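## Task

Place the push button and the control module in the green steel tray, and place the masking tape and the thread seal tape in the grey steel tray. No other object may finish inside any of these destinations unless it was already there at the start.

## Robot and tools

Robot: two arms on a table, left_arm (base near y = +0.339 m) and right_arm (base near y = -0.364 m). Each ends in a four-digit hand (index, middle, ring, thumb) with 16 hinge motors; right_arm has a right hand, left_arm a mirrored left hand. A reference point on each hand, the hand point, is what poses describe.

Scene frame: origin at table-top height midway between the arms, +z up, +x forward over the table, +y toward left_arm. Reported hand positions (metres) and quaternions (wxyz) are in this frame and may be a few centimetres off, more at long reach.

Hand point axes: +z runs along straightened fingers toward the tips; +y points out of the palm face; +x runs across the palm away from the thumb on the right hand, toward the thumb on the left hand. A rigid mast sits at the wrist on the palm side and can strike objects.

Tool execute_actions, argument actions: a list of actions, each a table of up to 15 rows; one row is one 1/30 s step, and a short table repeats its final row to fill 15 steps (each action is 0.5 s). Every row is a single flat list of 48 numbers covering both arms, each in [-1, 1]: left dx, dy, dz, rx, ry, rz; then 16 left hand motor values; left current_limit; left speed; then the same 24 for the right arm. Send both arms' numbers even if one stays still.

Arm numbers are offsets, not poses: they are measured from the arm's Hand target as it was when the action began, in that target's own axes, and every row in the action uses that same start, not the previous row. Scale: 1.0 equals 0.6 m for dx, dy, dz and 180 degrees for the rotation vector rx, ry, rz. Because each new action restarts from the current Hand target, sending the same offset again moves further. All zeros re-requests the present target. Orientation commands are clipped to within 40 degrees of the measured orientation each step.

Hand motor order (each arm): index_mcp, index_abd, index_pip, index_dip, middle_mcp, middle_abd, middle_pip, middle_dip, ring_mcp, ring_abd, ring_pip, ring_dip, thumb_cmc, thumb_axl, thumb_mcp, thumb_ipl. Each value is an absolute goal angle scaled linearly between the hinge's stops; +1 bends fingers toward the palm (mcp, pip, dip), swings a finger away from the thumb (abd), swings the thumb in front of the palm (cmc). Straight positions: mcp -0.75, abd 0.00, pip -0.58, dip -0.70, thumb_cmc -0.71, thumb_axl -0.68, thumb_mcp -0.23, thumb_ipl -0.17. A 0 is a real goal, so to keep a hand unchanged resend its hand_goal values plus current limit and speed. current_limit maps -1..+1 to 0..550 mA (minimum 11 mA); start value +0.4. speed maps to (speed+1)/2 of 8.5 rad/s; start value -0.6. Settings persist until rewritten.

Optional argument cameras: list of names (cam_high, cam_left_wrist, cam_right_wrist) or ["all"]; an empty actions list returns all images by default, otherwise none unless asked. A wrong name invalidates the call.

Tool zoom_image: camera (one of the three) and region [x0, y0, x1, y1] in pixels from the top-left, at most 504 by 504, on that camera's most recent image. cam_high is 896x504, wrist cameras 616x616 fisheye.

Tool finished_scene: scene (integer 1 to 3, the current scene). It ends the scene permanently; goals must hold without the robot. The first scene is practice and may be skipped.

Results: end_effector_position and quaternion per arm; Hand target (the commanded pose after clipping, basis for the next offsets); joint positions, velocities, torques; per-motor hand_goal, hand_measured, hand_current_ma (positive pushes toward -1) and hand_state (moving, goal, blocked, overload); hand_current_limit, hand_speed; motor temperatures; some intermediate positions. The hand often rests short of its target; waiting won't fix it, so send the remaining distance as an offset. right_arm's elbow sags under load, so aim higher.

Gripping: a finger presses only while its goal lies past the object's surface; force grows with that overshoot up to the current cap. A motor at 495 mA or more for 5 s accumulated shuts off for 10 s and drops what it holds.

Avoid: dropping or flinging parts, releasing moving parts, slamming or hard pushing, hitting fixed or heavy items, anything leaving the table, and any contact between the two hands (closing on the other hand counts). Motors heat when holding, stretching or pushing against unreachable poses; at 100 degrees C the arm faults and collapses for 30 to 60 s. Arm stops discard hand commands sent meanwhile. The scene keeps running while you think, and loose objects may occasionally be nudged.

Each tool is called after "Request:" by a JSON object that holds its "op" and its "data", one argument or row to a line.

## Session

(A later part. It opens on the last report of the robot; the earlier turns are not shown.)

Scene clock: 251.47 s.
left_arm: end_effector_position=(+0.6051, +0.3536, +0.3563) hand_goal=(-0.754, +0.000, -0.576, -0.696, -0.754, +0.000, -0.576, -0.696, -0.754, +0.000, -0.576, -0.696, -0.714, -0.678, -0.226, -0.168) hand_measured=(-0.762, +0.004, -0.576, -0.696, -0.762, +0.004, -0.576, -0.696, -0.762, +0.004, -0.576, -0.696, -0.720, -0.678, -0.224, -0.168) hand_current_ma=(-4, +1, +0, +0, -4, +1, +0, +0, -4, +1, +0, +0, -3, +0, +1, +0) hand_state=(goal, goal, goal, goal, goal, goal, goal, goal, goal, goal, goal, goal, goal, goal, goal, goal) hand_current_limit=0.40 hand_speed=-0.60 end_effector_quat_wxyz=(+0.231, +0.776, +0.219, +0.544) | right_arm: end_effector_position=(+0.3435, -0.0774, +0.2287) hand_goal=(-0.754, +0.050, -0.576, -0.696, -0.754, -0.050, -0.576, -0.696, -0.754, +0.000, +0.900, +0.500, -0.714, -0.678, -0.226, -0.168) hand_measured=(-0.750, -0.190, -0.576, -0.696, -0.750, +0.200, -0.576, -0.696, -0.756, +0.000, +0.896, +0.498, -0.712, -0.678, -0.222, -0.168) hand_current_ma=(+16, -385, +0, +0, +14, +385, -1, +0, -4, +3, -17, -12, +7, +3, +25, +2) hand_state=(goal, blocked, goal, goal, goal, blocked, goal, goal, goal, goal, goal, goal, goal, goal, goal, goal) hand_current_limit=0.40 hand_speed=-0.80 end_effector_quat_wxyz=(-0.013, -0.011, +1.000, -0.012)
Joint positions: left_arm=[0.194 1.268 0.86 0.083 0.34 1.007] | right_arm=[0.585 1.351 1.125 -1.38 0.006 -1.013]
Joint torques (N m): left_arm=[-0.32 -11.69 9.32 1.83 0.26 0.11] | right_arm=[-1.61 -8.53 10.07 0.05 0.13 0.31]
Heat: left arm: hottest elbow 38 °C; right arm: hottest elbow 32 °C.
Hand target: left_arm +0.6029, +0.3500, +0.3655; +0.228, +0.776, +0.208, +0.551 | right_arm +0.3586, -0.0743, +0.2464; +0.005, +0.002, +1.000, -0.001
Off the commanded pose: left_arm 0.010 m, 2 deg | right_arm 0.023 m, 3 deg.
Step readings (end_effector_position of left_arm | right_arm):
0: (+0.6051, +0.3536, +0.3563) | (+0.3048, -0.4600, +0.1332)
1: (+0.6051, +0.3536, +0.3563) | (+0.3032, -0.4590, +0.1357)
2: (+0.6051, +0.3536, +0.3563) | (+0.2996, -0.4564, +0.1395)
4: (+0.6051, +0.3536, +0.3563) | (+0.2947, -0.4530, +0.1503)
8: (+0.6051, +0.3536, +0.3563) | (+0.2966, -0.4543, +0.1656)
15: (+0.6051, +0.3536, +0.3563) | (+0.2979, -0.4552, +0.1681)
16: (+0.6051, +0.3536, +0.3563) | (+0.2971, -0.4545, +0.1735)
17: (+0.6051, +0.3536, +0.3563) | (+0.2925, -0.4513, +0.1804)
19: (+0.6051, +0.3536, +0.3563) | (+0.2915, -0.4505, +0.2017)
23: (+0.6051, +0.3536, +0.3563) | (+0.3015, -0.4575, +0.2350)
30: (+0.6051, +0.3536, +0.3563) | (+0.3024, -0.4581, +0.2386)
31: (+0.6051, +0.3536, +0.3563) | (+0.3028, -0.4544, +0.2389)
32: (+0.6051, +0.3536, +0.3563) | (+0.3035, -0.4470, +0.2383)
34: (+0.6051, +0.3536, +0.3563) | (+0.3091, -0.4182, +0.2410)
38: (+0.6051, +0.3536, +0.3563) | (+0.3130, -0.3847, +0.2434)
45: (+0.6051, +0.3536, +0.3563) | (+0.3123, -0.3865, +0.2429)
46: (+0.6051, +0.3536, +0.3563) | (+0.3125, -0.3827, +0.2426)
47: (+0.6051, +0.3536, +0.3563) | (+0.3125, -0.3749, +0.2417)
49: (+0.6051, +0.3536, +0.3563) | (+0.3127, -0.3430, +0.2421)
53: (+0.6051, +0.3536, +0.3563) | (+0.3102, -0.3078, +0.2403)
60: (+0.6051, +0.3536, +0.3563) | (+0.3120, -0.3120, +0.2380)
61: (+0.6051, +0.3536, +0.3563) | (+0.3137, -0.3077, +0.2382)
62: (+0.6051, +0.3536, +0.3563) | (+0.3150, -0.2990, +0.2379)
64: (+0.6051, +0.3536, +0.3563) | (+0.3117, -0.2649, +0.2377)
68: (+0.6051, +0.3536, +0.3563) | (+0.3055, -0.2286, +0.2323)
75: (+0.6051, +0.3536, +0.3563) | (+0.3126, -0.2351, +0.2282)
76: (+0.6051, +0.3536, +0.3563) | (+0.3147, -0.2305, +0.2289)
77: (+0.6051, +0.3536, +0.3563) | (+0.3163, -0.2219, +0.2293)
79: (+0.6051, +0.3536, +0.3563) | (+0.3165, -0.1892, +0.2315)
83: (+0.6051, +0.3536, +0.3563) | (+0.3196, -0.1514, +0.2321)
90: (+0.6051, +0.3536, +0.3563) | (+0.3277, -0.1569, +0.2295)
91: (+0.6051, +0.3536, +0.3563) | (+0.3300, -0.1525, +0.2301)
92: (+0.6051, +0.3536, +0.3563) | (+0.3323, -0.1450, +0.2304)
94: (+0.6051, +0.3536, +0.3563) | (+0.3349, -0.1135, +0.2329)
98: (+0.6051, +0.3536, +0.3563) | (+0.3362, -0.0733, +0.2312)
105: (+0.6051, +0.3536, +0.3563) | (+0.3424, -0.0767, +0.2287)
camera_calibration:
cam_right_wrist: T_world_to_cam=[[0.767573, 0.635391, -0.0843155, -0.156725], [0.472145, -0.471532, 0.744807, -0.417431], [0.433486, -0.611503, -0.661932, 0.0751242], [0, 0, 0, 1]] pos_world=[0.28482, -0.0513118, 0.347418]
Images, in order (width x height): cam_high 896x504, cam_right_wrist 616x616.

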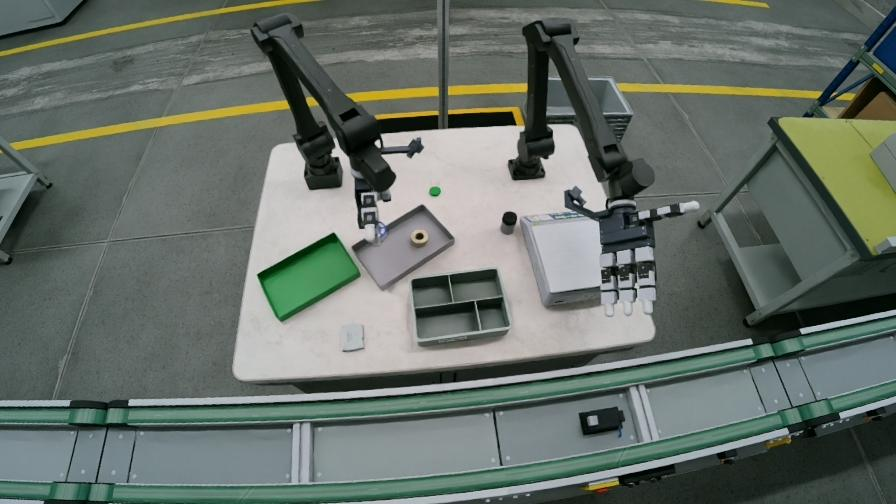

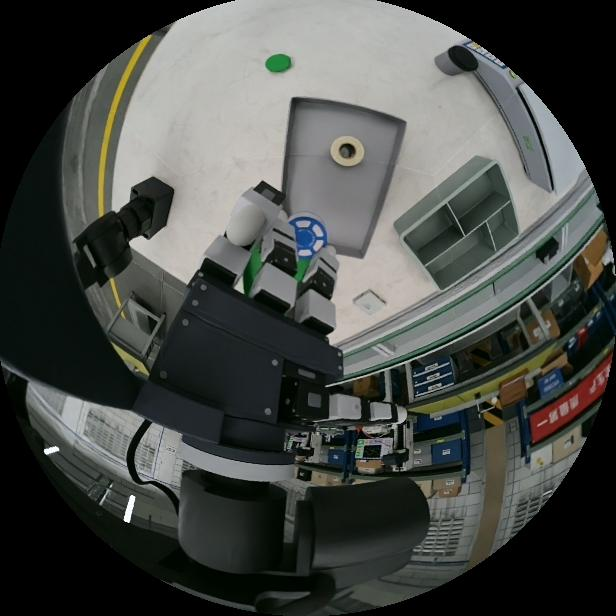

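Request:
{"op": "execute_actions", "data": {
  "actions": [
    [[0,0,0,0,0,0,-0.754,0,-0.576,-0.696,-0.754,0,-0.576,-0.696,-0.754,0,-0.576,-0.696,-0.714,-0.678,-0.226,-0.168,0.4,-0.6,-0.02,0.03,0.04,0,0,0,-0.754,0.05,-0.576,-0.696,-0.754,-0.05,-0.576,-0.696,-0.754,0,0.9,0.5,-0.714,-0.678,-0.226,-0.168,0.4,-0.8]],
    [[0,0,0,0,0,0,-0.754,0,-0.576,-0.696,-0.754,0,-0.576,-0.696,-0.754,0,-0.576,-0.696,-0.714,-0.678,-0.226,-0.168,0.4,-0.6,0,0,0.07,0,0,0,-0.754,0.05,-0.576,-0.696,-0.754,-0.05,-0.576,-0.696,-0.754,0,0.9,0.5,-0.714,-0.678,-0.226,-0.168,0.4,-0.8]],
    [[0,0,0,0,0,0,-0.754,0,-0.576,-0.696,-0.754,0,-0.576,-0.696,-0.754,0,-0.576,-0.696,-0.714,-0.678,-0.226,-0.168,0.4,-0.6,0,0,0.063,0,0,0,-0.754,0.05,-0.576,-0.696,-0.754,-0.05,-0.576,-0.696,-0.754,0,0.9,0.5,-0.714,-0.678,-0.226,-0.168,0.4,-0.8]]
  ],
  "cameras": ["cam_right_wrist"]
}}

Request:
{"op": "zoom_image", "data": {
  "camera": "cam_right_wrist",
  "region": [210, 130, 410, 330]
}}

Scene clock: 258.70 s.
left_arm: end_effector_position=(+0.6051, +0.3536, +0.3563) hand_goal=(-0.754, +0.000, -0.576, -0.696, -0.754, +0.000, -0.576, -0.696, -0.754, +0.000, -0.576, -0.696, -0.714, -0.678, -0.226, -0.168) hand_measured=(-0.762, +0.004, -0.576, -0.696, -0.762, +0.004, -0.576, -0.696, -0.762, +0.004, -0.576, -0.696, -0.720, -0.678, -0.224, -0.168) hand_current_ma=(-4, +1, +0, +0, -4, +1, +0, +0, -4, +1, +0, +0, -3, +0, +1, +0) hand_state=(goal, goal, goal, goal, goal, goal, goal, goal, goal, goal, goal, goal, goal, goal, goal, goal) hand_current_limit=0.40 hand_speed=-0.60 end_effector_quat_wxyz=(+0.231, +0.776, +0.219, +0.544) | right_arm: end_effector_position=(+0.3688, -0.0625, +0.1384) hand_goal=(-0.754, +0.050, -0.576, -0.696, -0.754, -0.050, -0.576, -0.696, -0.754, +0.000, +0.900, +0.500, -0.714, -0.678, -0.226, -0.168) hand_measured=(-0.752, -0.188, -0.576, -0.696, -0.754, +0.200, -0.576, -0.696, -0.756, +0.000, +0.896, +0.498, -0.712, -0.678, -0.222, -0.168) hand_current_ma=(+5, -385, +0, +0, +3, +385, -1, +0, -6, +3, -17, -12, +6, +3, +25, +2) hand_state=(goal, blocked, goal, goal, goal, blocked, goal, goal, goal, goal, goal, goal, goal, goal, goal, goal) hand_current_limit=0.40 hand_speed=-0.80 end_effector_quat_wxyz=(-0.004, +0.000, +1.000, -0.006)
Joint positions: left_arm=[0.194 1.268 0.86 0.083 0.34 1.007] | right_arm=[0.585 1.496 1.019 -1.108 0.006 -0.991]
Joint torques (N m): left_arm=[-0.03 -11.34 9.42 1.77 0.3 0.11] | right_arm=[0.09 -9.41 7.16 0.54 0.15 0.32]
Heat: left arm: hottest elbow 38 °C; right arm: hottest elbow 32 °C.
Hand target: left_arm +0.6029, +0.3500, +0.3655; +0.228, +0.776, +0.208, +0.551 | right_arm +0.3716, -0.0566, +0.1426; +0.004, +0.002, +1.000, -0.001
Off the commanded pose: left_arm 0.010 m, 2 deg | right_arm 0.008 m, 1 deg.
Step readings (end_effector_position of left_arm | right_arm):
0: (+0.6051, +0.3536, +0.3563) | (+0.3436, -0.0774, +0.2287)
1: (+0.6051, +0.3536, +0.3563) | (+0.3452, -0.0765, +0.2274)
2: (+0.6051, +0.3536, +0.3563) | (+0.3482, -0.0748, +0.2262)
4: (+0.6051, +0.3536, +0.3563) | (+0.3551, -0.0708, +0.2197)
8: (+0.6051, +0.3536, +0.3563) | (+0.3586, -0.0689, +0.2058)
15: (+0.6051, +0.3536, +0.3563) | (+0.3591, -0.0688, +0.2042)
16: (+0.6051, +0.3536, +0.3563) | (+0.3603, -0.0680, +0.2018)
17: (+0.6051, +0.3536, +0.3563) | (+0.3643, -0.0654, +0.2001)
19: (+0.6051, +0.3536, +0.3563) | (+0.3694, -0.0621, +0.1934)
23: (+0.6051, +0.3536, +0.3563) | (+0.3699, -0.0618, +0.1811)
30: (+0.6051, +0.3536, +0.3563) | (+0.3700, -0.0617, +0.1795)
31: (+0.6051, +0.3536, +0.3563) | (+0.3700, -0.0617, +0.1758)
32: (+0.6051, +0.3536, +0.3563) | (+0.3729, -0.0598, +0.1733)
34: (+0.6051, +0.3536, +0.3563) | (+0.3732, -0.0596, +0.1617)
38: (+0.6051, +0.3536, +0.3563) | (+0.3683, -0.0628, +0.1411)
45: (+0.6051, +0.3536, +0.3563) | (+0.3688, -0.0625, +0.1384)
camera_calibration:
cam_right_wrist: T_world_to_cam=[[0.782268, 0.619665, -0.0638076, -0.20243], [0.448733, -0.489492, 0.747687, -0.348102], [0.432082, -0.613524, -0.660979, 0.0137351], [0, 0, 0, 1]] pos_world=[0.308625, -0.0365273, 0.256433]
Images, in order (width x height): cam_right_wrist 616x616.

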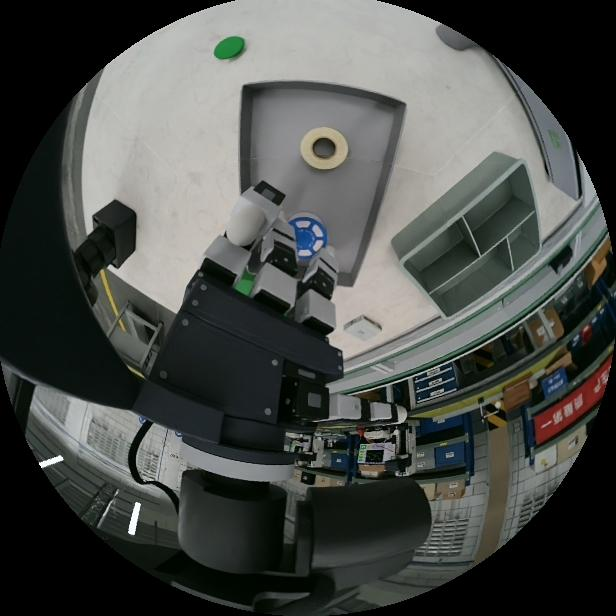

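Scaled by 2.520 from the camera's 616x616 image, which has a finer 880x880 frame.

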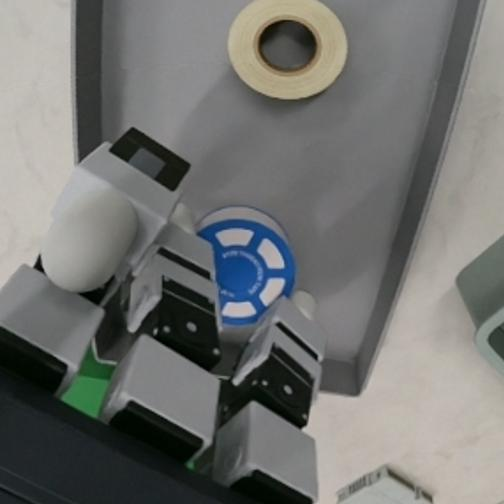

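Request:
{"op": "execute_actions", "data": {
  "actions": [
    [[0,0,0,0,0,0,-0.754,0,-0.576,-0.696,-0.754,0,-0.576,-0.696,-0.754,0,-0.576,-0.696,-0.714,-0.678,-0.226,-0.168,0.4,-0.6,0,0,0.01,0,0,0,-0.754,0.05,-0.576,-0.696,-0.754,-0.05,-0.576,-0.696,-0.754,0,0.9,0.5,-0.714,-0.678,-0.226,-0.168,0.4,-0.8]],
    [[0,0,0,0,0,0,-0.754,0,-0.576,-0.696,-0.754,0,-0.576,-0.696,-0.754,0,-0.576,-0.696,-0.714,-0.678,-0.226,-0.168,0.4,-0.6,0,0,0,0,0,0,-0.754,-0.33,-0.576,-0.696,-0.754,0.33,-0.576,-0.696,-0.754,0,0.9,0.5,-0.714,-0.678,-0.226,-0.168,0.4,-0.8]],
    [[0,0,0,0,0,0,-0.754,0,-0.576,-0.696,-0.754,0,-0.576,-0.696,-0.754,0,-0.576,-0.696,-0.714,-0.678,-0.226,-0.168,0.4,-0.6,0,0,-0.08,0,0,0,-0.754,-0.33,-0.576,-0.696,-0.754,0.33,-0.576,-0.696,-0.754,0,0.9,0.5,-0.714,-0.678,-0.226,-0.168,0.4,-0.8]],
    [[0,0,0,0,0,0,-0.754,0,-0.576,-0.696,-0.754,0,-0.576,-0.696,-0.754,0,-0.576,-0.696,-0.714,-0.678,-0.226,-0.168,0.4,-0.6,0,0,-0.08,0,0,0,-0.754,-0.33,-0.576,-0.696,-0.754,0.33,-0.576,-0.696,-0.754,0,0.9,0.5,-0.714,-0.678,-0.226,-0.168,0.4,-0.8]],
    [[0,0,0,0,0,0,-0.754,0,-0.576,-0.696,-0.754,0,-0.576,-0.696,-0.754,0,-0.576,-0.696,-0.714,-0.678,-0.226,-0.168,0.4,-0.6,-0.133,-0.061,0,0,0,0,-0.754,-0.4,-0.576,-0.696,-0.754,0.4,-0.576,-0.696,-0.754,0,0.9,0.5,-0.714,-0.678,-0.226,-0.168,0.4,-0.6]],
    [[0,0,0,0,0,0,-0.754,0,-0.576,-0.696,-0.754,0,-0.576,-0.696,-0.754,0,-0.576,-0.696,-0.714,-0.678,-0.226,-0.168,0.4,-0.6,-0.133,-0.061,0,0,0,0,-0.754,-0.4,-0.576,-0.696,-0.754,0.4,-0.576,-0.696,-0.754,0,0.9,0.5,-0.714,-0.678,-0.226,-0.168,0.4,-0.6]],
    [[0,0,0,0,0,0,-0.754,0,-0.576,-0.696,-0.754,0,-0.576,-0.696,-0.754,0,-0.576,-0.696,-0.714,-0.678,-0.226,-0.168,0.4,-0.6,-0.133,-0.061,0,0,0,0,-0.754,-0.4,-0.576,-0.696,-0.754,0.4,-0.576,-0.696,-0.754,0,0.9,0.5,-0.714,-0.678,-0.226,-0.168,0.4,-0.6]]
  ],
  "cameras": ["cam_right_wrist","cam_high"]
}}

Request:
{"op": "zoom_image", "data": {
  "camera": "cam_right_wrist",
  "region": [210, 130, 410, 330]
}}

Scene clock: 281.93 s.
left_arm: end_effector_position=(+0.6051, +0.3536, +0.3563) hand_goal=(-0.754, +0.000, -0.576, -0.696, -0.754, +0.000, -0.576, -0.696, -0.754, +0.000, -0.576, -0.696, -0.714, -0.678, -0.226, -0.168) hand_measured=(-0.762, +0.004, -0.576, -0.696, -0.762, +0.004, -0.576, -0.696, -0.762, +0.004, -0.576, -0.696, -0.720, -0.678, -0.224, -0.168) hand_current_ma=(-4, +1, +0, +0, -4, +1, +0, +0, -4, +1, +0, +0, -3, +0, +1, +0) hand_state=(goal, goal, goal, goal, goal, goal, goal, goal, goal, goal, goal, goal, goal, goal, goal, goal) hand_current_limit=0.40 hand_speed=-0.60 end_effector_quat_wxyz=(+0.231, +0.776, +0.219, +0.544) | right_arm: end_effector_position=(+0.6038, -0.1751, +0.2191) hand_goal=(-0.754, -0.400, -0.576, -0.696, -0.754, +0.400, -0.576, -0.696, -0.754, +0.000, +0.900, +0.500, -0.714, -0.678, -0.226, -0.168) hand_measured=(-0.752, -0.398, -0.576, -0.696, -0.752, +0.398, -0.576, -0.696, -0.754, +0.000, +0.896, +0.498, -0.714, -0.678, -0.222, -0.168) hand_current_ma=(+9, +10, +0, +0, +9, -6, -1, +0, -2, +3, -17, -12, +3, +3, +25, +2) hand_state=(goal, goal, goal, goal, goal, goal, goal, goal, goal, goal, goal, goal, goal, goal, goal, goal) hand_current_limit=0.40 hand_speed=-0.60 end_effector_quat_wxyz=(-0.009, +0.014, +1.000, -0.005)
Joint positions: left_arm=[0.194 1.268 0.86 0.083 0.34 1.007] | right_arm=[0.19 1.879 1.742 -1.453 0.005 -1.359]
Joint torques (N m): left_arm=[-0.26 -11.28 9.33 1.87 0.26 0.12] | right_arm=[0.09 -14.74 10.29 -0.38 0.01 0.06]
Heat: left arm: hottest elbow 39 °C; right arm: hottest elbow 31 °C.
Hand target: left_arm +0.6029, +0.3500, +0.3655; +0.228, +0.776, +0.208, +0.551 | right_arm +0.6098, -0.1669, +0.2351; +0.005, +0.002, +1.000, -0.001
Off the commanded pose: left_arm 0.010 m, 2 deg | right_arm 0.019 m, 2 deg.
Step readings (end_effector_position of left_arm | right_arm):
0: (+0.6051, +0.3536, +0.3563) | (+0.3688, -0.0625, +0.1384)
1: (+0.6051, +0.3536, +0.3563) | (+0.3693, -0.0622, +0.1385)
2: (+0.6051, +0.3536, +0.3563) | (+0.3699, -0.0618, +0.1385)
4: (+0.6051, +0.3536, +0.3563) | (+0.3712, -0.0609, +0.1389)
8: (+0.6051, +0.3536, +0.3563) | (+0.3718, -0.0605, +0.1391)
15: (+0.6051, +0.3536, +0.3563) | (+0.3718, -0.0605, +0.1391)
16: (+0.6051, +0.3536, +0.3563) | (+0.3718, -0.0605, +0.1391)
17: (+0.6051, +0.3536, +0.3563) | (+0.3718, -0.0605, +0.1391)
19: (+0.6051, +0.3536, +0.3563) | (+0.3718, -0.0605, +0.1391)
23: (+0.6051, +0.3536, +0.3563) | (+0.3718, -0.0605, +0.1391)
30: (+0.6051, +0.3536, +0.3563) | (+0.3718, -0.0605, +0.1391)
31: (+0.6051, +0.3536, +0.3563) | (+0.3700, -0.0617, +0.1410)
32: (+0.6051, +0.3536, +0.3563) | (+0.3661, -0.0643, +0.1423)
34: (+0.6051, +0.3536, +0.3563) | (+0.3600, -0.0682, +0.1503)
38: (+0.6051, +0.3536, +0.3563) | (+0.3601, -0.0682, +0.1670)
45: (+0.6051, +0.3536, +0.3563) | (+0.3629, -0.0664, +0.1720)
46: (+0.6051, +0.3536, +0.3563) | (+0.3619, -0.0671, +0.1753)
47: (+0.6051, +0.3536, +0.3563) | (+0.3586, -0.0692, +0.1787)
49: (+0.6051, +0.3536, +0.3563) | (+0.3569, -0.0703, +0.1917)
53: (+0.6051, +0.3536, +0.3563) | (+0.3641, -0.0656, +0.2177)
60: (+0.6051, +0.3536, +0.3563) | (+0.3654, -0.0648, +0.2225)
61: (+0.6051, +0.3536, +0.3563) | (+0.3706, -0.0673, +0.2234)
62: (+0.6051, +0.3536, +0.3563) | (+0.3763, -0.0686, +0.2247)
64: (+0.6051, +0.3536, +0.3563) | (+0.4090, -0.0808, +0.2260)
68: (+0.6051, +0.3536, +0.3563) | (+0.4506, -0.1069, +0.2199)
75: (+0.6051, +0.3536, +0.3563) | (+0.4467, -0.1038, +0.2170)
76: (+0.6051, +0.3536, +0.3563) | (+0.4509, -0.1046, +0.2185)
77: (+0.6051, +0.3536, +0.3563) | (+0.4561, -0.1041, +0.2203)
79: (+0.6051, +0.3536, +0.3563) | (+0.4884, -0.1111, +0.2250)
83: (+0.6051, +0.3536, +0.3563) | (+0.5294, -0.1356, +0.2238)
90: (+0.6051, +0.3536, +0.3563) | (+0.5262, -0.1405, +0.2195)
91: (+0.6051, +0.3536, +0.3563) | (+0.5311, -0.1420, +0.2218)
92: (+0.6051, +0.3536, +0.3563) | (+0.5369, -0.1408, +0.2239)
94: (+0.6051, +0.3536, +0.3563) | (+0.5704, -0.1444, +0.2295)
98: (+0.6051, +0.3536, +0.3563) | (+0.6080, -0.1644, +0.2269)
105: (+0.6051, +0.3536, +0.3563) | (+0.6048, -0.1771, +0.2191)
camera_calibration:
cam_right_wrist: T_world_to_cam=[[0.798474, 0.598135, -0.0683734, -0.323824], [0.441383, -0.504384, 0.742144, -0.565954], [0.409416, -0.622761, -0.666744, -0.0902236], [0, 0, 0, 1]] pos_world=[0.545306, -0.147955, 0.337722]
Images, in order (width x height): cam_high 896x504, cam_right_wrist 616x616.

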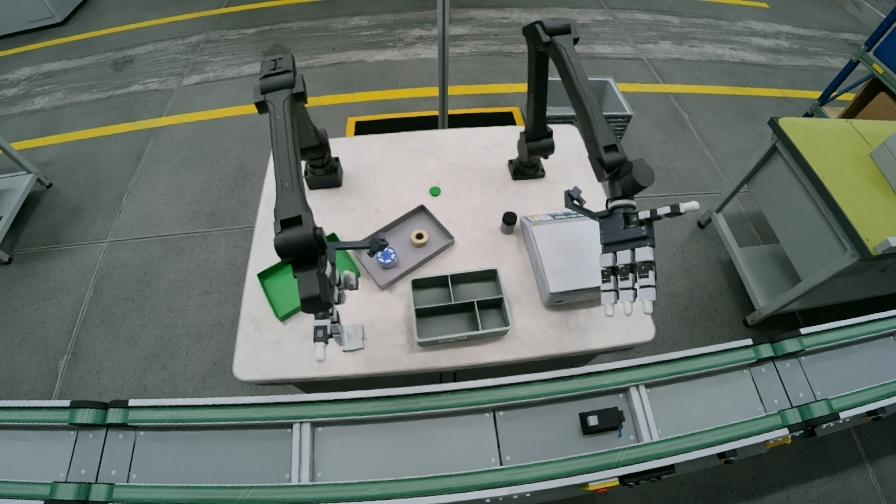

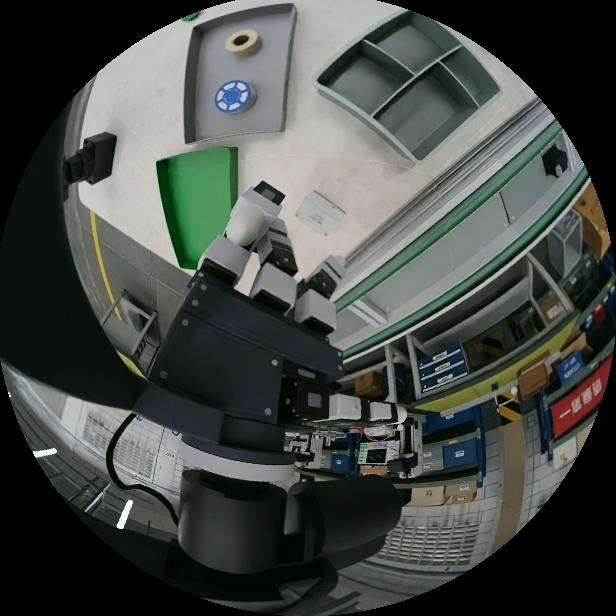

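Scaled by 2.520 from the camera's 616x616 image, which has a finer 880x880 frame.

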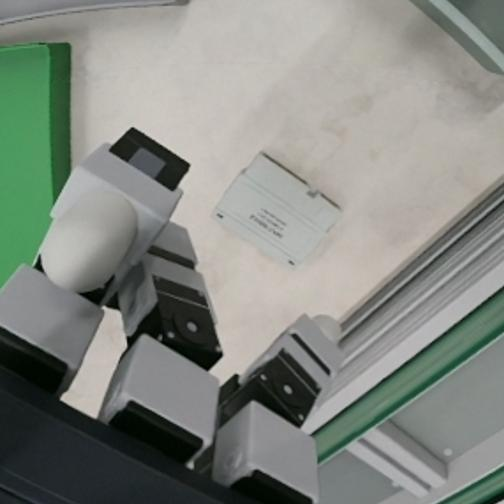

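Request:
{"op": "execute_actions", "data": {
  "actions": [
    [[0,0,0,0,0,0,-0.754,0,-0.576,-0.696,-0.754,0,-0.576,-0.696,-0.754,0,-0.576,-0.696,-0.714,-0.678,-0.226,-0.168,0.4,-0.6,-0.019,0.01,0.03,0,0,0,-0.754,-0.4,-0.576,-0.696,-0.754,0.4,-0.576,-0.696,-0.754,0,0.9,0.5,-0.714,-0.678,-0.226,-0.168,0.4,-0.6]],
    [[0,0,0,0,0,0,-0.754,0,-0.576,-0.696,-0.754,0,-0.576,-0.696,-0.754,0,-0.576,-0.696,-0.714,-0.678,-0.226,-0.168,0.4,-0.6,0,0,0.07,0,0,0,-0.754,-0.4,-0.576,-0.696,-0.754,0.4,-0.576,-0.696,-0.754,0,0.9,0.5,-0.714,-0.678,-0.226,-0.168,0.4,-0.6]],
    [[0,0,0,0,0,0,-0.754,0,-0.576,-0.696,-0.754,0,-0.576,-0.696,-0.754,0,-0.576,-0.696,-0.714,-0.678,-0.226,-0.168,0.4,-0.6,0,0,0.07,0,0,0,-0.754,-0.4,-0.576,-0.696,-0.754,0.4,-0.576,-0.696,-0.754,0,0.9,0.5,-0.714,-0.678,-0.226,-0.168,0.4,-0.6]]
  ],
  "cameras": ["cam_right_wrist"]
}}

Request:
{"op": "zoom_image", "data": {
  "camera": "cam_right_wrist",
  "region": [210, 150, 390, 330]
}}

Scene clock: 295.53 s.
left_arm: end_effector_position=(+0.6051, +0.3536, +0.3563) hand_goal=(-0.754, +0.000, -0.576, -0.696, -0.754, +0.000, -0.576, -0.696, -0.754, +0.000, -0.576, -0.696, -0.714, -0.678, -0.226, -0.168) hand_measured=(-0.762, +0.004, -0.576, -0.696, -0.762, +0.004, -0.576, -0.696, -0.762, +0.004, -0.576, -0.696, -0.720, -0.678, -0.224, -0.168) hand_current_ma=(-4, +1, +0, +0, -4, +1, +0, +0, -4, +1, +0, +0, -3, +0, +1, +0) hand_state=(goal, goal, goal, goal, goal, goal, goal, goal, goal, goal, goal, goal, goal, goal, goal, goal) hand_current_limit=0.40 hand_speed=-0.60 end_effector_quat_wxyz=(+0.231, +0.776, +0.219, +0.544) | right_arm: end_effector_position=(+0.6209, -0.1697, +0.1305) hand_goal=(-0.754, -0.400, -0.576, -0.696, -0.754, +0.400, -0.576, -0.696, -0.754, +0.000, +0.900, +0.500, -0.714, -0.678, -0.226, -0.168) hand_measured=(-0.752, -0.398, -0.576, -0.696, -0.752, +0.398, -0.576, -0.696, -0.754, +0.000, +0.896, +0.498, -0.714, -0.678, -0.222, -0.168) hand_current_ma=(+8, +11, +0, +0, +8, -4, -1, +0, -2, +3, -17, -12, +3, +3, +25, +2) hand_state=(goal, goal, goal, goal, goal, goal, goal, goal, goal, goal, goal, goal, goal, goal, goal, goal) hand_current_limit=0.40 hand_speed=-0.60 end_effector_quat_wxyz=(-0.004, +0.012, +1.000, -0.003)
Joint positions: left_arm=[0.194 1.268 0.86 0.083 0.34 1.007] | right_arm=[0.194 1.976 1.65 -1.253 0.005 -1.36]
Joint torques (N m): left_arm=[-0.21 -11.52 9.36 1.88 0.27 0.1] | right_arm=[0.32 -15.74 7.5 0.55 0.01 0.11]
Heat: left arm: hottest elbow 39 °C; right arm: hottest elbow 31 °C.
Hand target: left_arm +0.6029, +0.3500, +0.3655; +0.228, +0.776, +0.208, +0.551 | right_arm +0.6221, -0.1612, +0.1330; +0.004, +0.002, +1.000, -0.001
Off the commanded pose: left_arm 0.010 m, 2 deg | right_arm 0.009 m, 1 deg.
Step readings (end_effector_position of left_arm | right_arm):
0: (+0.6051, +0.3536, +0.3563) | (+0.6038, -0.1751, +0.2191)
1: (+0.6051, +0.3536, +0.3563) | (+0.6039, -0.1749, +0.2180)
2: (+0.6051, +0.3536, +0.3563) | (+0.6046, -0.1740, +0.2177)
4: (+0.6051, +0.3536, +0.3563) | (+0.6065, -0.1727, +0.2150)
8: (+0.6051, +0.3536, +0.3563) | (+0.6075, -0.1723, +0.2067)
15: (+0.6051, +0.3536, +0.3563) | (+0.6076, -0.1722, +0.2035)
16: (+0.6051, +0.3536, +0.3563) | (+0.6093, -0.1719, +0.2018)
17: (+0.6051, +0.3536, +0.3563) | (+0.6139, -0.1710, +0.1994)
19: (+0.6051, +0.3536, +0.3563) | (+0.6203, -0.1698, +0.1941)
23: (+0.6051, +0.3536, +0.3563) | (+0.6219, -0.1695, +0.1819)
30: (+0.6051, +0.3536, +0.3563) | (+0.6214, -0.1696, +0.1781)
31: (+0.6051, +0.3536, +0.3563) | (+0.6216, -0.1696, +0.1742)
32: (+0.6051, +0.3536, +0.3563) | (+0.6245, -0.1690, +0.1706)
34: (+0.6051, +0.3536, +0.3563) | (+0.6250, -0.1689, +0.1603)
38: (+0.6051, +0.3536, +0.3563) | (+0.6208, -0.1697, +0.1374)
45: (+0.6051, +0.3536, +0.3563) | (+0.6207, -0.1697, +0.1304)
camera_calibration:
cam_right_wrist: T_world_to_cam=[[0.796581, 0.601669, -0.0587663, -0.346282], [0.435715, -0.50403, 0.745725, -0.501832], [0.419059, -0.619636, -0.663657, -0.158735], [0, 0, 0, 1]] pos_world=[0.561016, -0.142949, 0.248533]
Images, in order (width x height): cam_right_wrist 616x616.

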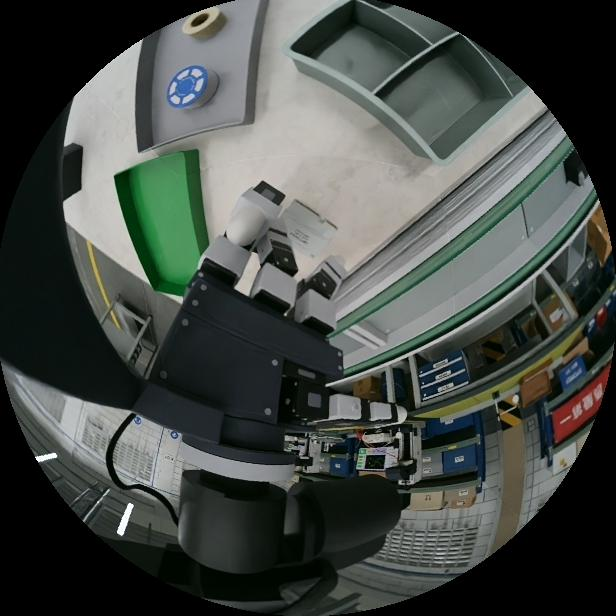

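Scaled by 2.800 from the camera's 616x616 image, which has a finer 880x880 frame.

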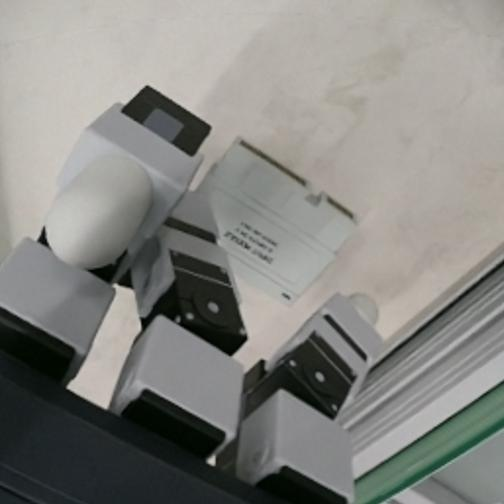

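Request:
{"op": "execute_actions", "data": {
  "actions": [
    [[0,0,0,0,0,0,-0.754,0,-0.576,-0.696,-0.754,0,-0.576,-0.696,-0.754,0,-0.576,-0.696,-0.714,-0.678,-0.226,-0.168,0.4,-0.6,0,-0.011,0.003,0,0,0,-0.754,-0.3,-0.576,-0.696,-0.754,0.3,-0.576,-0.696,-0.754,0,0.9,0.5,-0.714,-0.678,-0.226,-0.168,0.4,-0.8]],
    [[0,0,0,0,0,0,-0.754,0,-0.576,-0.696,-0.754,0,-0.576,-0.696,-0.754,0,-0.576,-0.696,-0.714,-0.678,-0.226,-0.168,0.4,-0.6,0,0,0,0,0,0,-0.754,0.02,-0.576,-0.696,-0.754,-0.02,-0.576,-0.696,-0.754,0,0.9,0.5,-0.714,-0.678,-0.226,-0.168,0.4,-0.8]]
  ],
  "cameras": ["cam_right_wrist"]
}}

Request:
{"op": "zoom_image", "data": {
  "camera": "cam_right_wrist",
  "region": [210, 150, 390, 330]
}}

Scene clock: 303.57 s.
left_arm: end_effector_position=(+0.6051, +0.3536, +0.3563) hand_goal=(-0.754, +0.000, -0.576, -0.696, -0.754, +0.000, -0.576, -0.696, -0.754, +0.000, -0.576, -0.696, -0.714, -0.678, -0.226, -0.168) hand_measured=(-0.762, +0.004, -0.576, -0.696, -0.762, +0.004, -0.576, -0.696, -0.762, +0.004, -0.576, -0.696, -0.720, -0.678, -0.224, -0.168) hand_current_ma=(-4, +1, +0, +0, -4, +1, +0, +0, -4, +1, +0, +0, -3, +0, +1, +0) hand_state=(goal, goal, goal, goal, goal, goal, goal, goal, goal, goal, goal, goal, goal, goal, goal, goal) hand_current_limit=0.40 hand_speed=-0.60 end_effector_quat_wxyz=(+0.231, +0.776, +0.219, +0.544) | right_arm: end_effector_position=(+0.6217, -0.1693, +0.1309) hand_goal=(-0.754, +0.020, -0.576, -0.696, -0.754, -0.020, -0.576, -0.696, -0.754, +0.000, +0.900, +0.500, -0.714, -0.678, -0.226, -0.168) hand_measured=(-0.752, -0.228, -0.576, -0.696, -0.752, +0.264, -0.576, -0.696, -0.754, +0.000, +0.896, +0.498, -0.714, -0.678, -0.222, -0.168) hand_current_ma=(+8, -385, +0, +0, +8, +385, -1, +0, -2, +3, -17, -12, +3, +3, +25, +2) hand_state=(goal, blocked, goal, goal, goal, blocked, goal, goal, goal, goal, goal, goal, goal, goal, goal, goal) hand_current_limit=0.40 hand_speed=-0.80 end_effector_quat_wxyz=(-0.001, +0.009, +1.000, -0.003)
Joint positions: left_arm=[0.194 1.268 0.86 0.083 0.34 1.007] | right_arm=[0.194 1.976 1.65 -1.248 0.005 -1.365]
Joint torques (N m): left_arm=[-0.15 -11.28 9.28 1.88 0.25 0.11] | right_arm=[-0.62 -15.79 6.94 0.58 0.02 0.06]
Heat: left arm: hottest elbow 39 °C; right arm: hottest elbow 32 °C.
Hand target: left_arm +0.6029, +0.3500, +0.3655; +0.228, +0.776, +0.208, +0.551 | right_arm +0.6221, -0.1678, +0.1315; +0.005, +0.002, +1.000, -0.001
Off the commanded pose: left_arm 0.010 m, 2 deg | right_arm 0.002 m, 1 deg.
Step readings (end_effector_position of left_arm | right_arm):
0: (+0.6051, +0.3536, +0.3563) | (+0.6209, -0.1697, +0.1305)
1: (+0.6051, +0.3536, +0.3563) | (+0.6210, -0.1697, +0.1305)
2: (+0.6051, +0.3536, +0.3563) | (+0.6213, -0.1696, +0.1306)
4: (+0.6051, +0.3536, +0.3563) | (+0.6216, -0.1694, +0.1306)
8: (+0.6051, +0.3536, +0.3563) | (+0.6216, -0.1694, +0.1306)
15: (+0.6051, +0.3536, +0.3563) | (+0.6215, -0.1694, +0.1306)
16: (+0.6051, +0.3536, +0.3563) | (+0.6215, -0.1694, +0.1306)
17: (+0.6051, +0.3536, +0.3563) | (+0.6215, -0.1694, +0.1306)
19: (+0.6051, +0.3536, +0.3563) | (+0.6215, -0.1694, +0.1306)
23: (+0.6051, +0.3536, +0.3563) | (+0.6217, -0.1693, +0.1309)
30: (+0.6051, +0.3536, +0.3563) | (+0.6217, -0.1693, +0.1309)
camera_calibration:
cam_right_wrist: T_world_to_cam=[[0.793486, 0.606218, -0.0536671, -0.345106], [0.434377, -0.502377, 0.747619, -0.501444], [0.426259, -0.616537, -0.661956, -0.162743], [0, 0, 0, 1]] pos_world=[0.561023, -0.143042, 0.248639]
Images, in order (width x height): cam_right_wrist 616x616.

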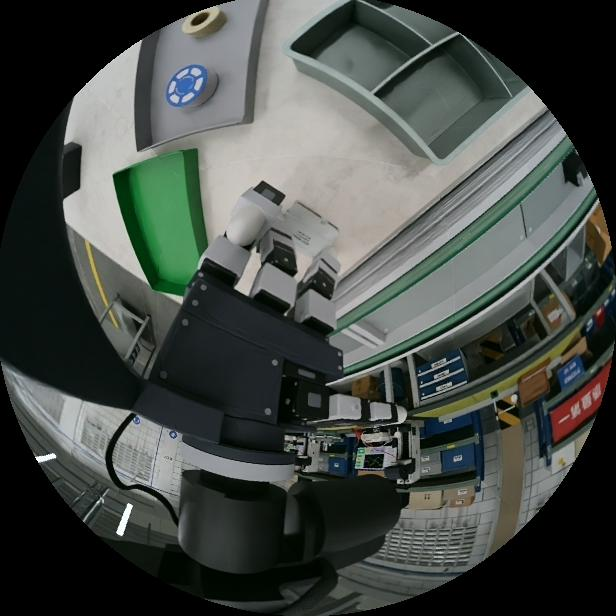

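Scaled by 2.800 from the camera's 616x616 image, which has a finer 880x880 frame.

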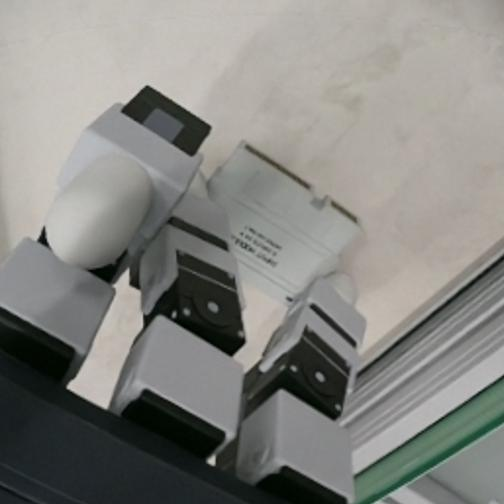

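Request:
{"op": "execute_actions", "data": {
  "actions": [
    [[0,0,0,0,0,0,-0.754,0,-0.576,-0.696,-0.754,0,-0.576,-0.696,-0.754,0,-0.576,-0.696,-0.714,-0.678,-0.226,-0.168,0.4,-0.6,0,0,0,0,0,0,-0.754,-0.32,-0.576,-0.696,-0.754,0.34,-0.576,-0.696,-0.754,0,0.9,0.5,-0.714,-0.678,-0.226,-0.168,0.4,-0.8]],
    [[0,0,0,0,0,0,-0.754,0,-0.576,-0.696,-0.754,0,-0.576,-0.696,-0.754,0,-0.576,-0.696,-0.714,-0.678,-0.226,-0.168,0.4,-0.6,0.005,-0.022,0.003,0,0,0,-0.754,-0.32,-0.576,-0.696,-0.754,0.34,-0.576,-0.696,-0.754,0,0.9,0.5,-0.714,-0.678,-0.226,-0.168,0.4,-0.8]]
  ],
  "cameras": ["cam_right_wrist"]
}}

Request:
{"op": "zoom_image", "data": {
  "camera": "cam_right_wrist",
  "region": [210, 150, 390, 330]
}}

Scene clock: 309.20 s.
left_arm: end_effector_position=(+0.6051, +0.3536, +0.3563) hand_goal=(-0.754, +0.000, -0.576, -0.696, -0.754, +0.000, -0.576, -0.696, -0.754, +0.000, -0.576, -0.696, -0.714, -0.678, -0.226, -0.168) hand_measured=(-0.762, +0.004, -0.576, -0.696, -0.762, +0.004, -0.576, -0.696, -0.762, +0.004, -0.576, -0.696, -0.720, -0.678, -0.224, -0.168) hand_current_ma=(-4, +1, +0, +0, -4, +1, +0, +0, -4, +1, +0, +0, -3, +0, +1, +0) hand_state=(goal, goal, goal, goal, goal, goal, goal, goal, goal, goal, goal, goal, goal, goal, goal, goal) hand_current_limit=0.40 hand_speed=-0.60 end_effector_quat_wxyz=(+0.231, +0.776, +0.219, +0.544) | right_arm: end_effector_position=(+0.6161, -0.1744, +0.1261) hand_goal=(-0.754, -0.320, -0.576, -0.696, -0.754, +0.340, -0.576, -0.696, -0.754, +0.000, +0.900, +0.500, -0.714, -0.678, -0.226, -0.168) hand_measured=(-0.752, -0.322, -0.576, -0.696, -0.752, +0.334, -0.576, -0.696, -0.754, +0.000, +0.896, +0.498, -0.714, -0.678, -0.222, -0.168) hand_current_ma=(+13, -5, +3, +0, +8, -27, -1, +0, -2, +3, -17, -12, +3, +3, +25, +2) hand_state=(goal, goal, goal, goal, goal, goal, goal, goal, goal, goal, goal, goal, goal, goal, goal, goal) hand_current_limit=0.40 hand_speed=-0.80 end_effector_quat_wxyz=(-0.003, +0.002, +1.000, -0.003)
Joint positions: left_arm=[0.194 1.268 0.86 0.083 0.34 1.007] | right_arm=[0.186 1.969 1.627 -1.236 0.005 -1.386]
Joint torques (N m): left_arm=[-0.5 -11.4 9.4 1.87 0.26 0.11] | right_arm=[-1.73 -15.91 6.82 0.55 0.03 0.07]
Heat: left arm: hottest elbow 39 °C; right arm: hottest elbow 32 °C.
Hand target: left_arm +0.6029, +0.3500, +0.3655; +0.228, +0.776, +0.208, +0.551 | right_arm +0.6191, -0.1811, +0.1296; +0.005, +0.002, +1.000, -0.001
Off the commanded pose: left_arm 0.010 m, 2 deg | right_arm 0.008 m, 1 deg.
Step readings (end_effector_position of left_arm | right_arm):
0: (+0.6051, +0.3536, +0.3563) | (+0.6217, -0.1693, +0.1309)
1: (+0.6051, +0.3536, +0.3563) | (+0.6217, -0.1693, +0.1309)
2: (+0.6051, +0.3536, +0.3563) | (+0.6217, -0.1693, +0.1309)
4: (+0.6051, +0.3536, +0.3563) | (+0.6218, -0.1693, +0.1309)
8: (+0.6051, +0.3536, +0.3563) | (+0.6218, -0.1693, +0.1309)
15: (+0.6051, +0.3536, +0.3563) | (+0.6218, -0.1693, +0.1309)
16: (+0.6051, +0.3536, +0.3563) | (+0.6210, -0.1698, +0.1296)
17: (+0.6051, +0.3536, +0.3563) | (+0.6207, -0.1712, +0.1294)
19: (+0.6051, +0.3536, +0.3563) | (+0.6176, -0.1723, +0.1273)
23: (+0.6051, +0.3536, +0.3563) | (+0.6159, -0.1738, +0.1260)
30: (+0.6051, +0.3536, +0.3563) | (+0.6161, -0.1744, +0.1261)
camera_calibration:
cam_right_wrist: T_world_to_cam=[[0.78527, 0.616435, -0.057959, -0.330502], [0.444648, -0.496327, 0.745619, -0.503], [0.430859, -0.611284, -0.663847, -0.168348], [0, 0, 0, 1]] pos_world=[0.555725, -0.148828, 0.244133]
Images, in order (width x height): cam_right_wrist 616x616.

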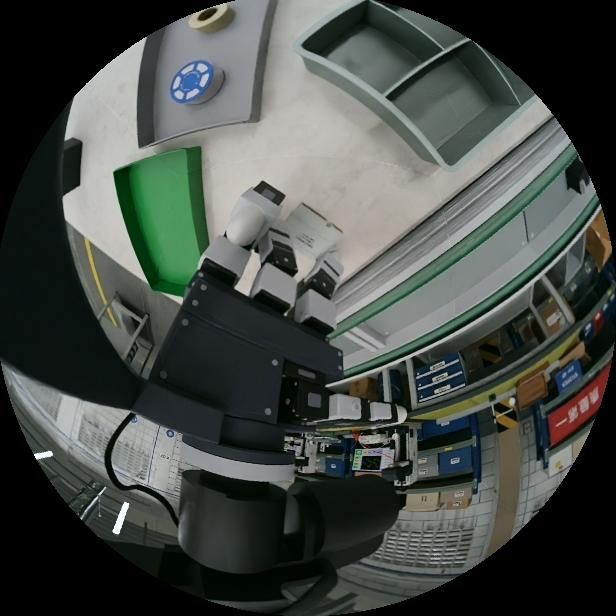

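Scaled by 2.800 from the camera's 616x616 image, which has a finer 880x880 frame.

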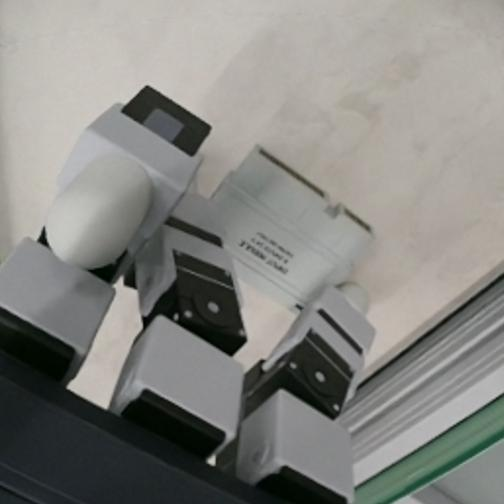

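Request:
{"op": "execute_actions", "data": {
  "actions": [
    [[0,0,0,0,0,0,-0.754,0,-0.576,-0.696,-0.754,0,-0.576,-0.696,-0.754,0,-0.576,-0.696,-0.714,-0.678,-0.226,-0.168,0.4,-0.6,-0.005,-0.014,-0.003,0,0,0,-0.754,-0.32,-0.576,-0.696,-0.754,0.34,-0.576,-0.696,-0.754,0,0.9,0.5,-0.714,-0.678,-0.226,-0.168,0.4,-0.8]],
    [[0,0,0,0,0,0,-0.754,0,-0.576,-0.696,-0.754,0,-0.576,-0.696,-0.754,0,-0.576,-0.696,-0.714,-0.678,-0.226,-0.168,0.4,-0.6,0,0,0,0,0,0,-0.754,0.02,-0.576,-0.696,-0.754,-0.02,-0.576,-0.696,-0.754,0,0.9,0.5,-0.714,-0.678,-0.226,-0.168,0.4,-0.8]]
  ],
  "cameras": ["cam_right_wrist"]
}}

Request:
{"op": "zoom_image", "data": {
  "camera": "cam_right_wrist",
  "region": [210, 150, 390, 330]
}}

Scene clock: 314.27 s.
left_arm: end_effector_position=(+0.6051, +0.3536, +0.3563) hand_goal=(-0.754, +0.000, -0.576, -0.696, -0.754, +0.000, -0.576, -0.696, -0.754, +0.000, -0.576, -0.696, -0.714, -0.678, -0.226, -0.168) hand_measured=(-0.762, +0.004, -0.576, -0.696, -0.762, +0.004, -0.576, -0.696, -0.762, +0.004, -0.576, -0.696, -0.720, -0.678, -0.224, -0.168) hand_current_ma=(-4, +1, +0, +0, -4, +1, +0, +0, -4, +1, +0, +0, -3, +0, +1, +0) hand_state=(goal, goal, goal, goal, goal, goal, goal, goal, goal, goal, goal, goal, goal, goal, goal, goal) hand_current_limit=0.40 hand_speed=-0.60 end_effector_quat_wxyz=(+0.231, +0.776, +0.219, +0.544) | right_arm: end_effector_position=(+0.6184, -0.1855, +0.1266) hand_goal=(-0.754, +0.020, -0.576, -0.696, -0.754, -0.020, -0.576, -0.696, -0.754, +0.000, +0.900, +0.500, -0.714, -0.678, -0.226, -0.168) hand_measured=(-0.752, -0.258, -0.576, -0.696, -0.752, +0.262, -0.576, -0.696, -0.754, +0.000, +0.896, +0.498, -0.714, -0.678, -0.222, -0.168) hand_current_ma=(+13, -385, +3, +0, +8, +385, -1, +0, -2, +3, -17, -12, +3, +3, +25, +2) hand_state=(goal, blocked, goal, goal, goal, blocked, goal, goal, goal, goal, goal, goal, goal, goal, goal, goal) hand_current_limit=0.40 hand_speed=-0.80 end_effector_quat_wxyz=(-0.003, +0.005, +1.000, -0.003)
Joint positions: left_arm=[0.194 1.268 0.86 0.083 0.34 1.007] | right_arm=[0.167 1.968 1.627 -1.236 0.005 -1.4]
Joint torques (N m): left_arm=[-0.32 -11.63 9.36 1.81 0.26 0.12] | right_arm=[-1.38 -15.85 7.45 0.31 0.03 0.05]
Heat: left arm: hottest elbow 39 °C; right arm: hottest elbow 32 °C.
Hand target: left_arm +0.6029, +0.3500, +0.3655; +0.228, +0.776, +0.208, +0.551 | right_arm +0.6220, -0.1893, +0.1315; +0.005, +0.002, +1.000, -0.001
Off the commanded pose: left_arm 0.010 m, 2 deg | right_arm 0.007 m, 1 deg.
Step readings (end_effector_position of left_arm | right_arm):
0: (+0.6051, +0.3536, +0.3563) | (+0.6161, -0.1744, +0.1261)
1: (+0.6051, +0.3536, +0.3563) | (+0.6160, -0.1748, +0.1261)
2: (+0.6051, +0.3536, +0.3563) | (+0.6159, -0.1751, +0.1261)
4: (+0.6051, +0.3536, +0.3563) | (+0.6163, -0.1773, +0.1261)
8: (+0.6051, +0.3536, +0.3563) | (+0.6176, -0.1826, +0.1261)
15: (+0.6051, +0.3536, +0.3563) | (+0.6184, -0.1855, +0.1261)
16: (+0.6051, +0.3536, +0.3563) | (+0.6183, -0.1855, +0.1261)
17: (+0.6051, +0.3536, +0.3563) | (+0.6183, -0.1855, +0.1261)
19: (+0.6051, +0.3536, +0.3563) | (+0.6183, -0.1855, +0.1261)
23: (+0.6051, +0.3536, +0.3563) | (+0.6184, -0.1855, +0.1266)
30: (+0.6051, +0.3536, +0.3563) | (+0.6184, -0.1855, +0.1266)
camera_calibration:
cam_right_wrist: T_world_to_cam=[[0.788097, 0.612894, -0.0571313, -0.327907], [0.44195, -0.498787, 0.745582, -0.508611], [0.428466, -0.61284, -0.663961, -0.174624], [0, 0, 0, 1]] pos_world=[0.558024, -0.159732, 0.244534]
Images, in order (width x height): cam_right_wrist 616x616.

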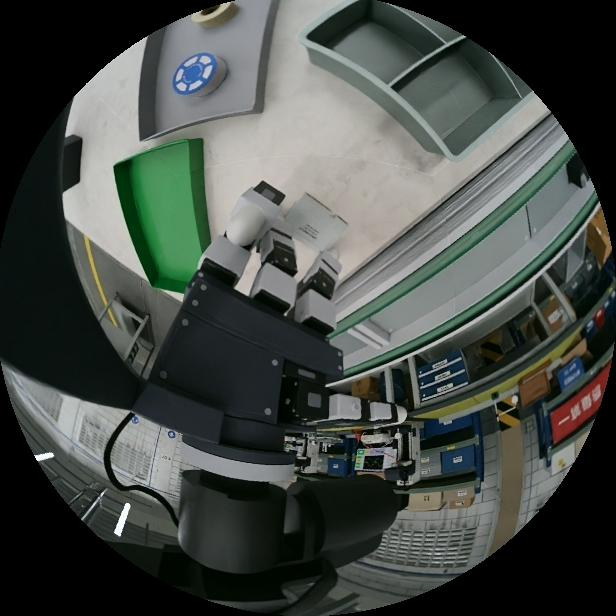

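Scaled by 2.800 from the camera's 616x616 image, which has a finer 880x880 frame.

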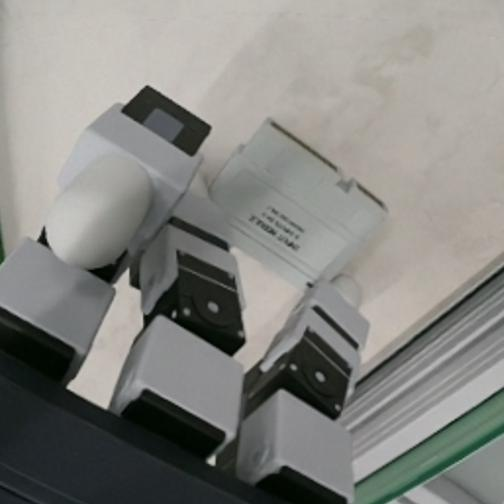

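Request:
{"op": "execute_actions", "data": {
  "actions": [
    [[0,0,0,0,0,0,-0.754,0,-0.576,-0.696,-0.754,0,-0.576,-0.696,-0.754,0,-0.576,-0.696,-0.714,-0.678,-0.226,-0.168,0.4,-0.6,0,0,-0.005,0,0,0,-0.754,-0.36,-0.576,-0.696,-0.754,0.36,-0.576,-0.696,-0.754,0,0.9,0.5,-0.714,-0.678,-0.226,-0.168,0.4,-0.7]],
    [[0,0,0,0,0,0,-0.754,0,-0.576,-0.696,-0.754,0,-0.576,-0.696,-0.754,0,-0.576,-0.696,-0.714,-0.678,-0.226,-0.168,0.4,-0.6,0,0.044,0.003,0,0,0,-0.754,-0.36,-0.576,-0.696,-0.754,0.36,-0.576,-0.696,-0.754,0,0.9,0.5,-0.714,-0.678,-0.226,-0.168,0.4,-0.8]]
  ],
  "cameras": ["cam_right_wrist"]
}}

Request:
{"op": "zoom_image", "data": {
  "camera": "cam_right_wrist",
  "region": [210, 150, 390, 330]
}}

Scene clock: 324.73 s.
left_arm: end_effector_position=(+0.6051, +0.3536, +0.3563) hand_goal=(-0.754, +0.000, -0.576, -0.696, -0.754, +0.000, -0.576, -0.696, -0.754, +0.000, -0.576, -0.696, -0.714, -0.678, -0.226, -0.168) hand_measured=(-0.762, +0.004, -0.576, -0.696, -0.762, +0.004, -0.576, -0.696, -0.762, +0.004, -0.576, -0.696, -0.720, -0.678, -0.224, -0.168) hand_current_ma=(-4, +1, +0, +0, -4, +1, +0, +0, -4, +1, +0, +0, -3, +0, +1, +0) hand_state=(goal, goal, goal, goal, goal, goal, goal, goal, goal, goal, goal, goal, goal, goal, goal, goal) hand_current_limit=0.40 hand_speed=-0.60 end_effector_quat_wxyz=(+0.231, +0.776, +0.219, +0.544) | right_arm: end_effector_position=(+0.6139, -0.1672, +0.1266) hand_goal=(-0.754, -0.360, -0.576, -0.696, -0.754, +0.360, -0.576, -0.696, -0.754, +0.000, +0.900, +0.500, -0.714, -0.678, -0.226, -0.168) hand_measured=(-0.752, -0.354, -0.576, -0.696, -0.752, +0.352, -0.576, -0.696, -0.754, +0.000, +0.896, +0.498, -0.714, -0.678, -0.222, -0.168) hand_current_ma=(+12, +21, +3, +0, +8, -28, -1, +0, -2, +3, -17, -12, +2, +3, +25, +2) hand_state=(goal, goal, goal, goal, goal, goal, goal, goal, goal, goal, goal, goal, goal, goal, goal, goal) hand_current_limit=0.40 hand_speed=-0.80 end_effector_quat_wxyz=(-0.003, -0.003, +1.000, -0.003)
Joint positions: left_arm=[0.194 1.268 0.86 0.083 0.34 1.007] | right_arm=[0.198 1.968 1.627 -1.236 0.004 -1.384]
Joint torques (N m): left_arm=[0.03 -11.46 9.37 1.78 0.26 0.12] | right_arm=[-0.38 -15.09 8.84 -0.02 0.05 0.32]
Heat: left arm: hottest elbow 39 °C; right arm: hottest elbow 32 °C.
Hand target: left_arm +0.6029, +0.3500, +0.3655; +0.228, +0.776, +0.208, +0.551 | right_arm +0.6221, -0.1631, +0.1325; +0.004, +0.002, +1.000, -0.001
Off the commanded pose: left_arm 0.010 m, 2 deg | right_arm 0.011 m, 1 deg.
Step readings (end_effector_position of left_arm | right_arm):
0: (+0.6051, +0.3536, +0.3563) | (+0.6184, -0.1855, +0.1266)
1: (+0.6051, +0.3536, +0.3563) | (+0.6184, -0.1855, +0.1266)
2: (+0.6051, +0.3536, +0.3563) | (+0.6184, -0.1855, +0.1266)
4: (+0.6051, +0.3536, +0.3563) | (+0.6183, -0.1855, +0.1266)
8: (+0.6051, +0.3536, +0.3563) | (+0.6183, -0.1855, +0.1266)
15: (+0.6051, +0.3536, +0.3563) | (+0.6183, -0.1855, +0.1266)
16: (+0.6051, +0.3536, +0.3563) | (+0.6182, -0.1846, +0.1266)
17: (+0.6051, +0.3536, +0.3563) | (+0.6183, -0.1841, +0.1265)
19: (+0.6051, +0.3536, +0.3563) | (+0.6175, -0.1805, +0.1265)
23: (+0.6051, +0.3536, +0.3563) | (+0.6154, -0.1723, +0.1265)
30: (+0.6051, +0.3536, +0.3563) | (+0.6139, -0.1671, +0.1266)
camera_calibration:
cam_right_wrist: T_world_to_cam=[[0.77889, 0.624571, -0.0569276, -0.328031], [0.449308, -0.492378, 0.745444, -0.501053], [0.437553, -0.606197, -0.664133, -0.16593], [0, 0, 0, 1]] pos_world=[0.55323, -0.142415, 0.244634]
Images, in order (width x height): cam_right_wrist 616x616.

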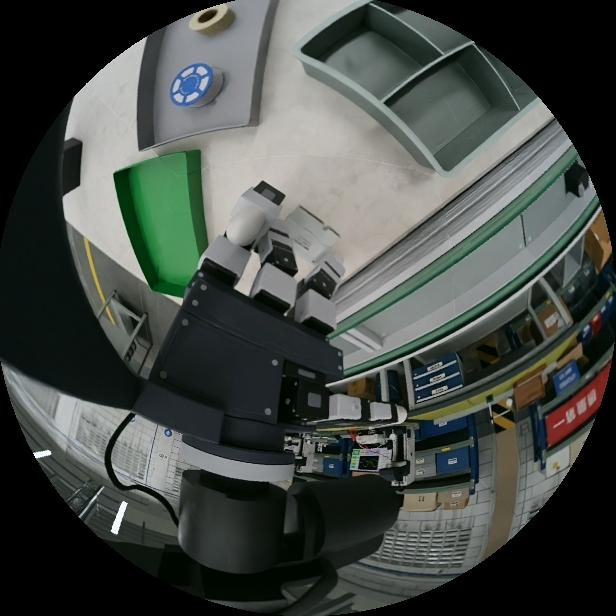

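Scaled by 2.800 from the camera's 616x616 image, which has a finer 880x880 frame.

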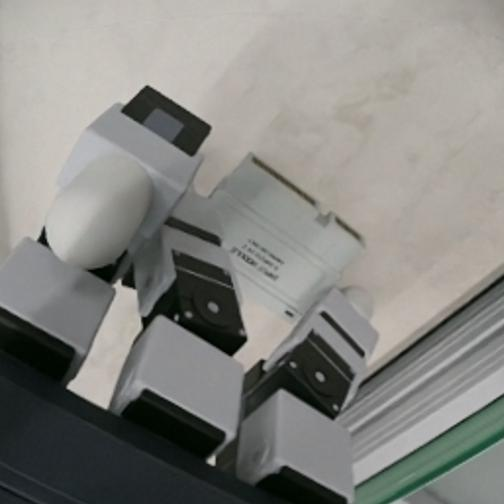

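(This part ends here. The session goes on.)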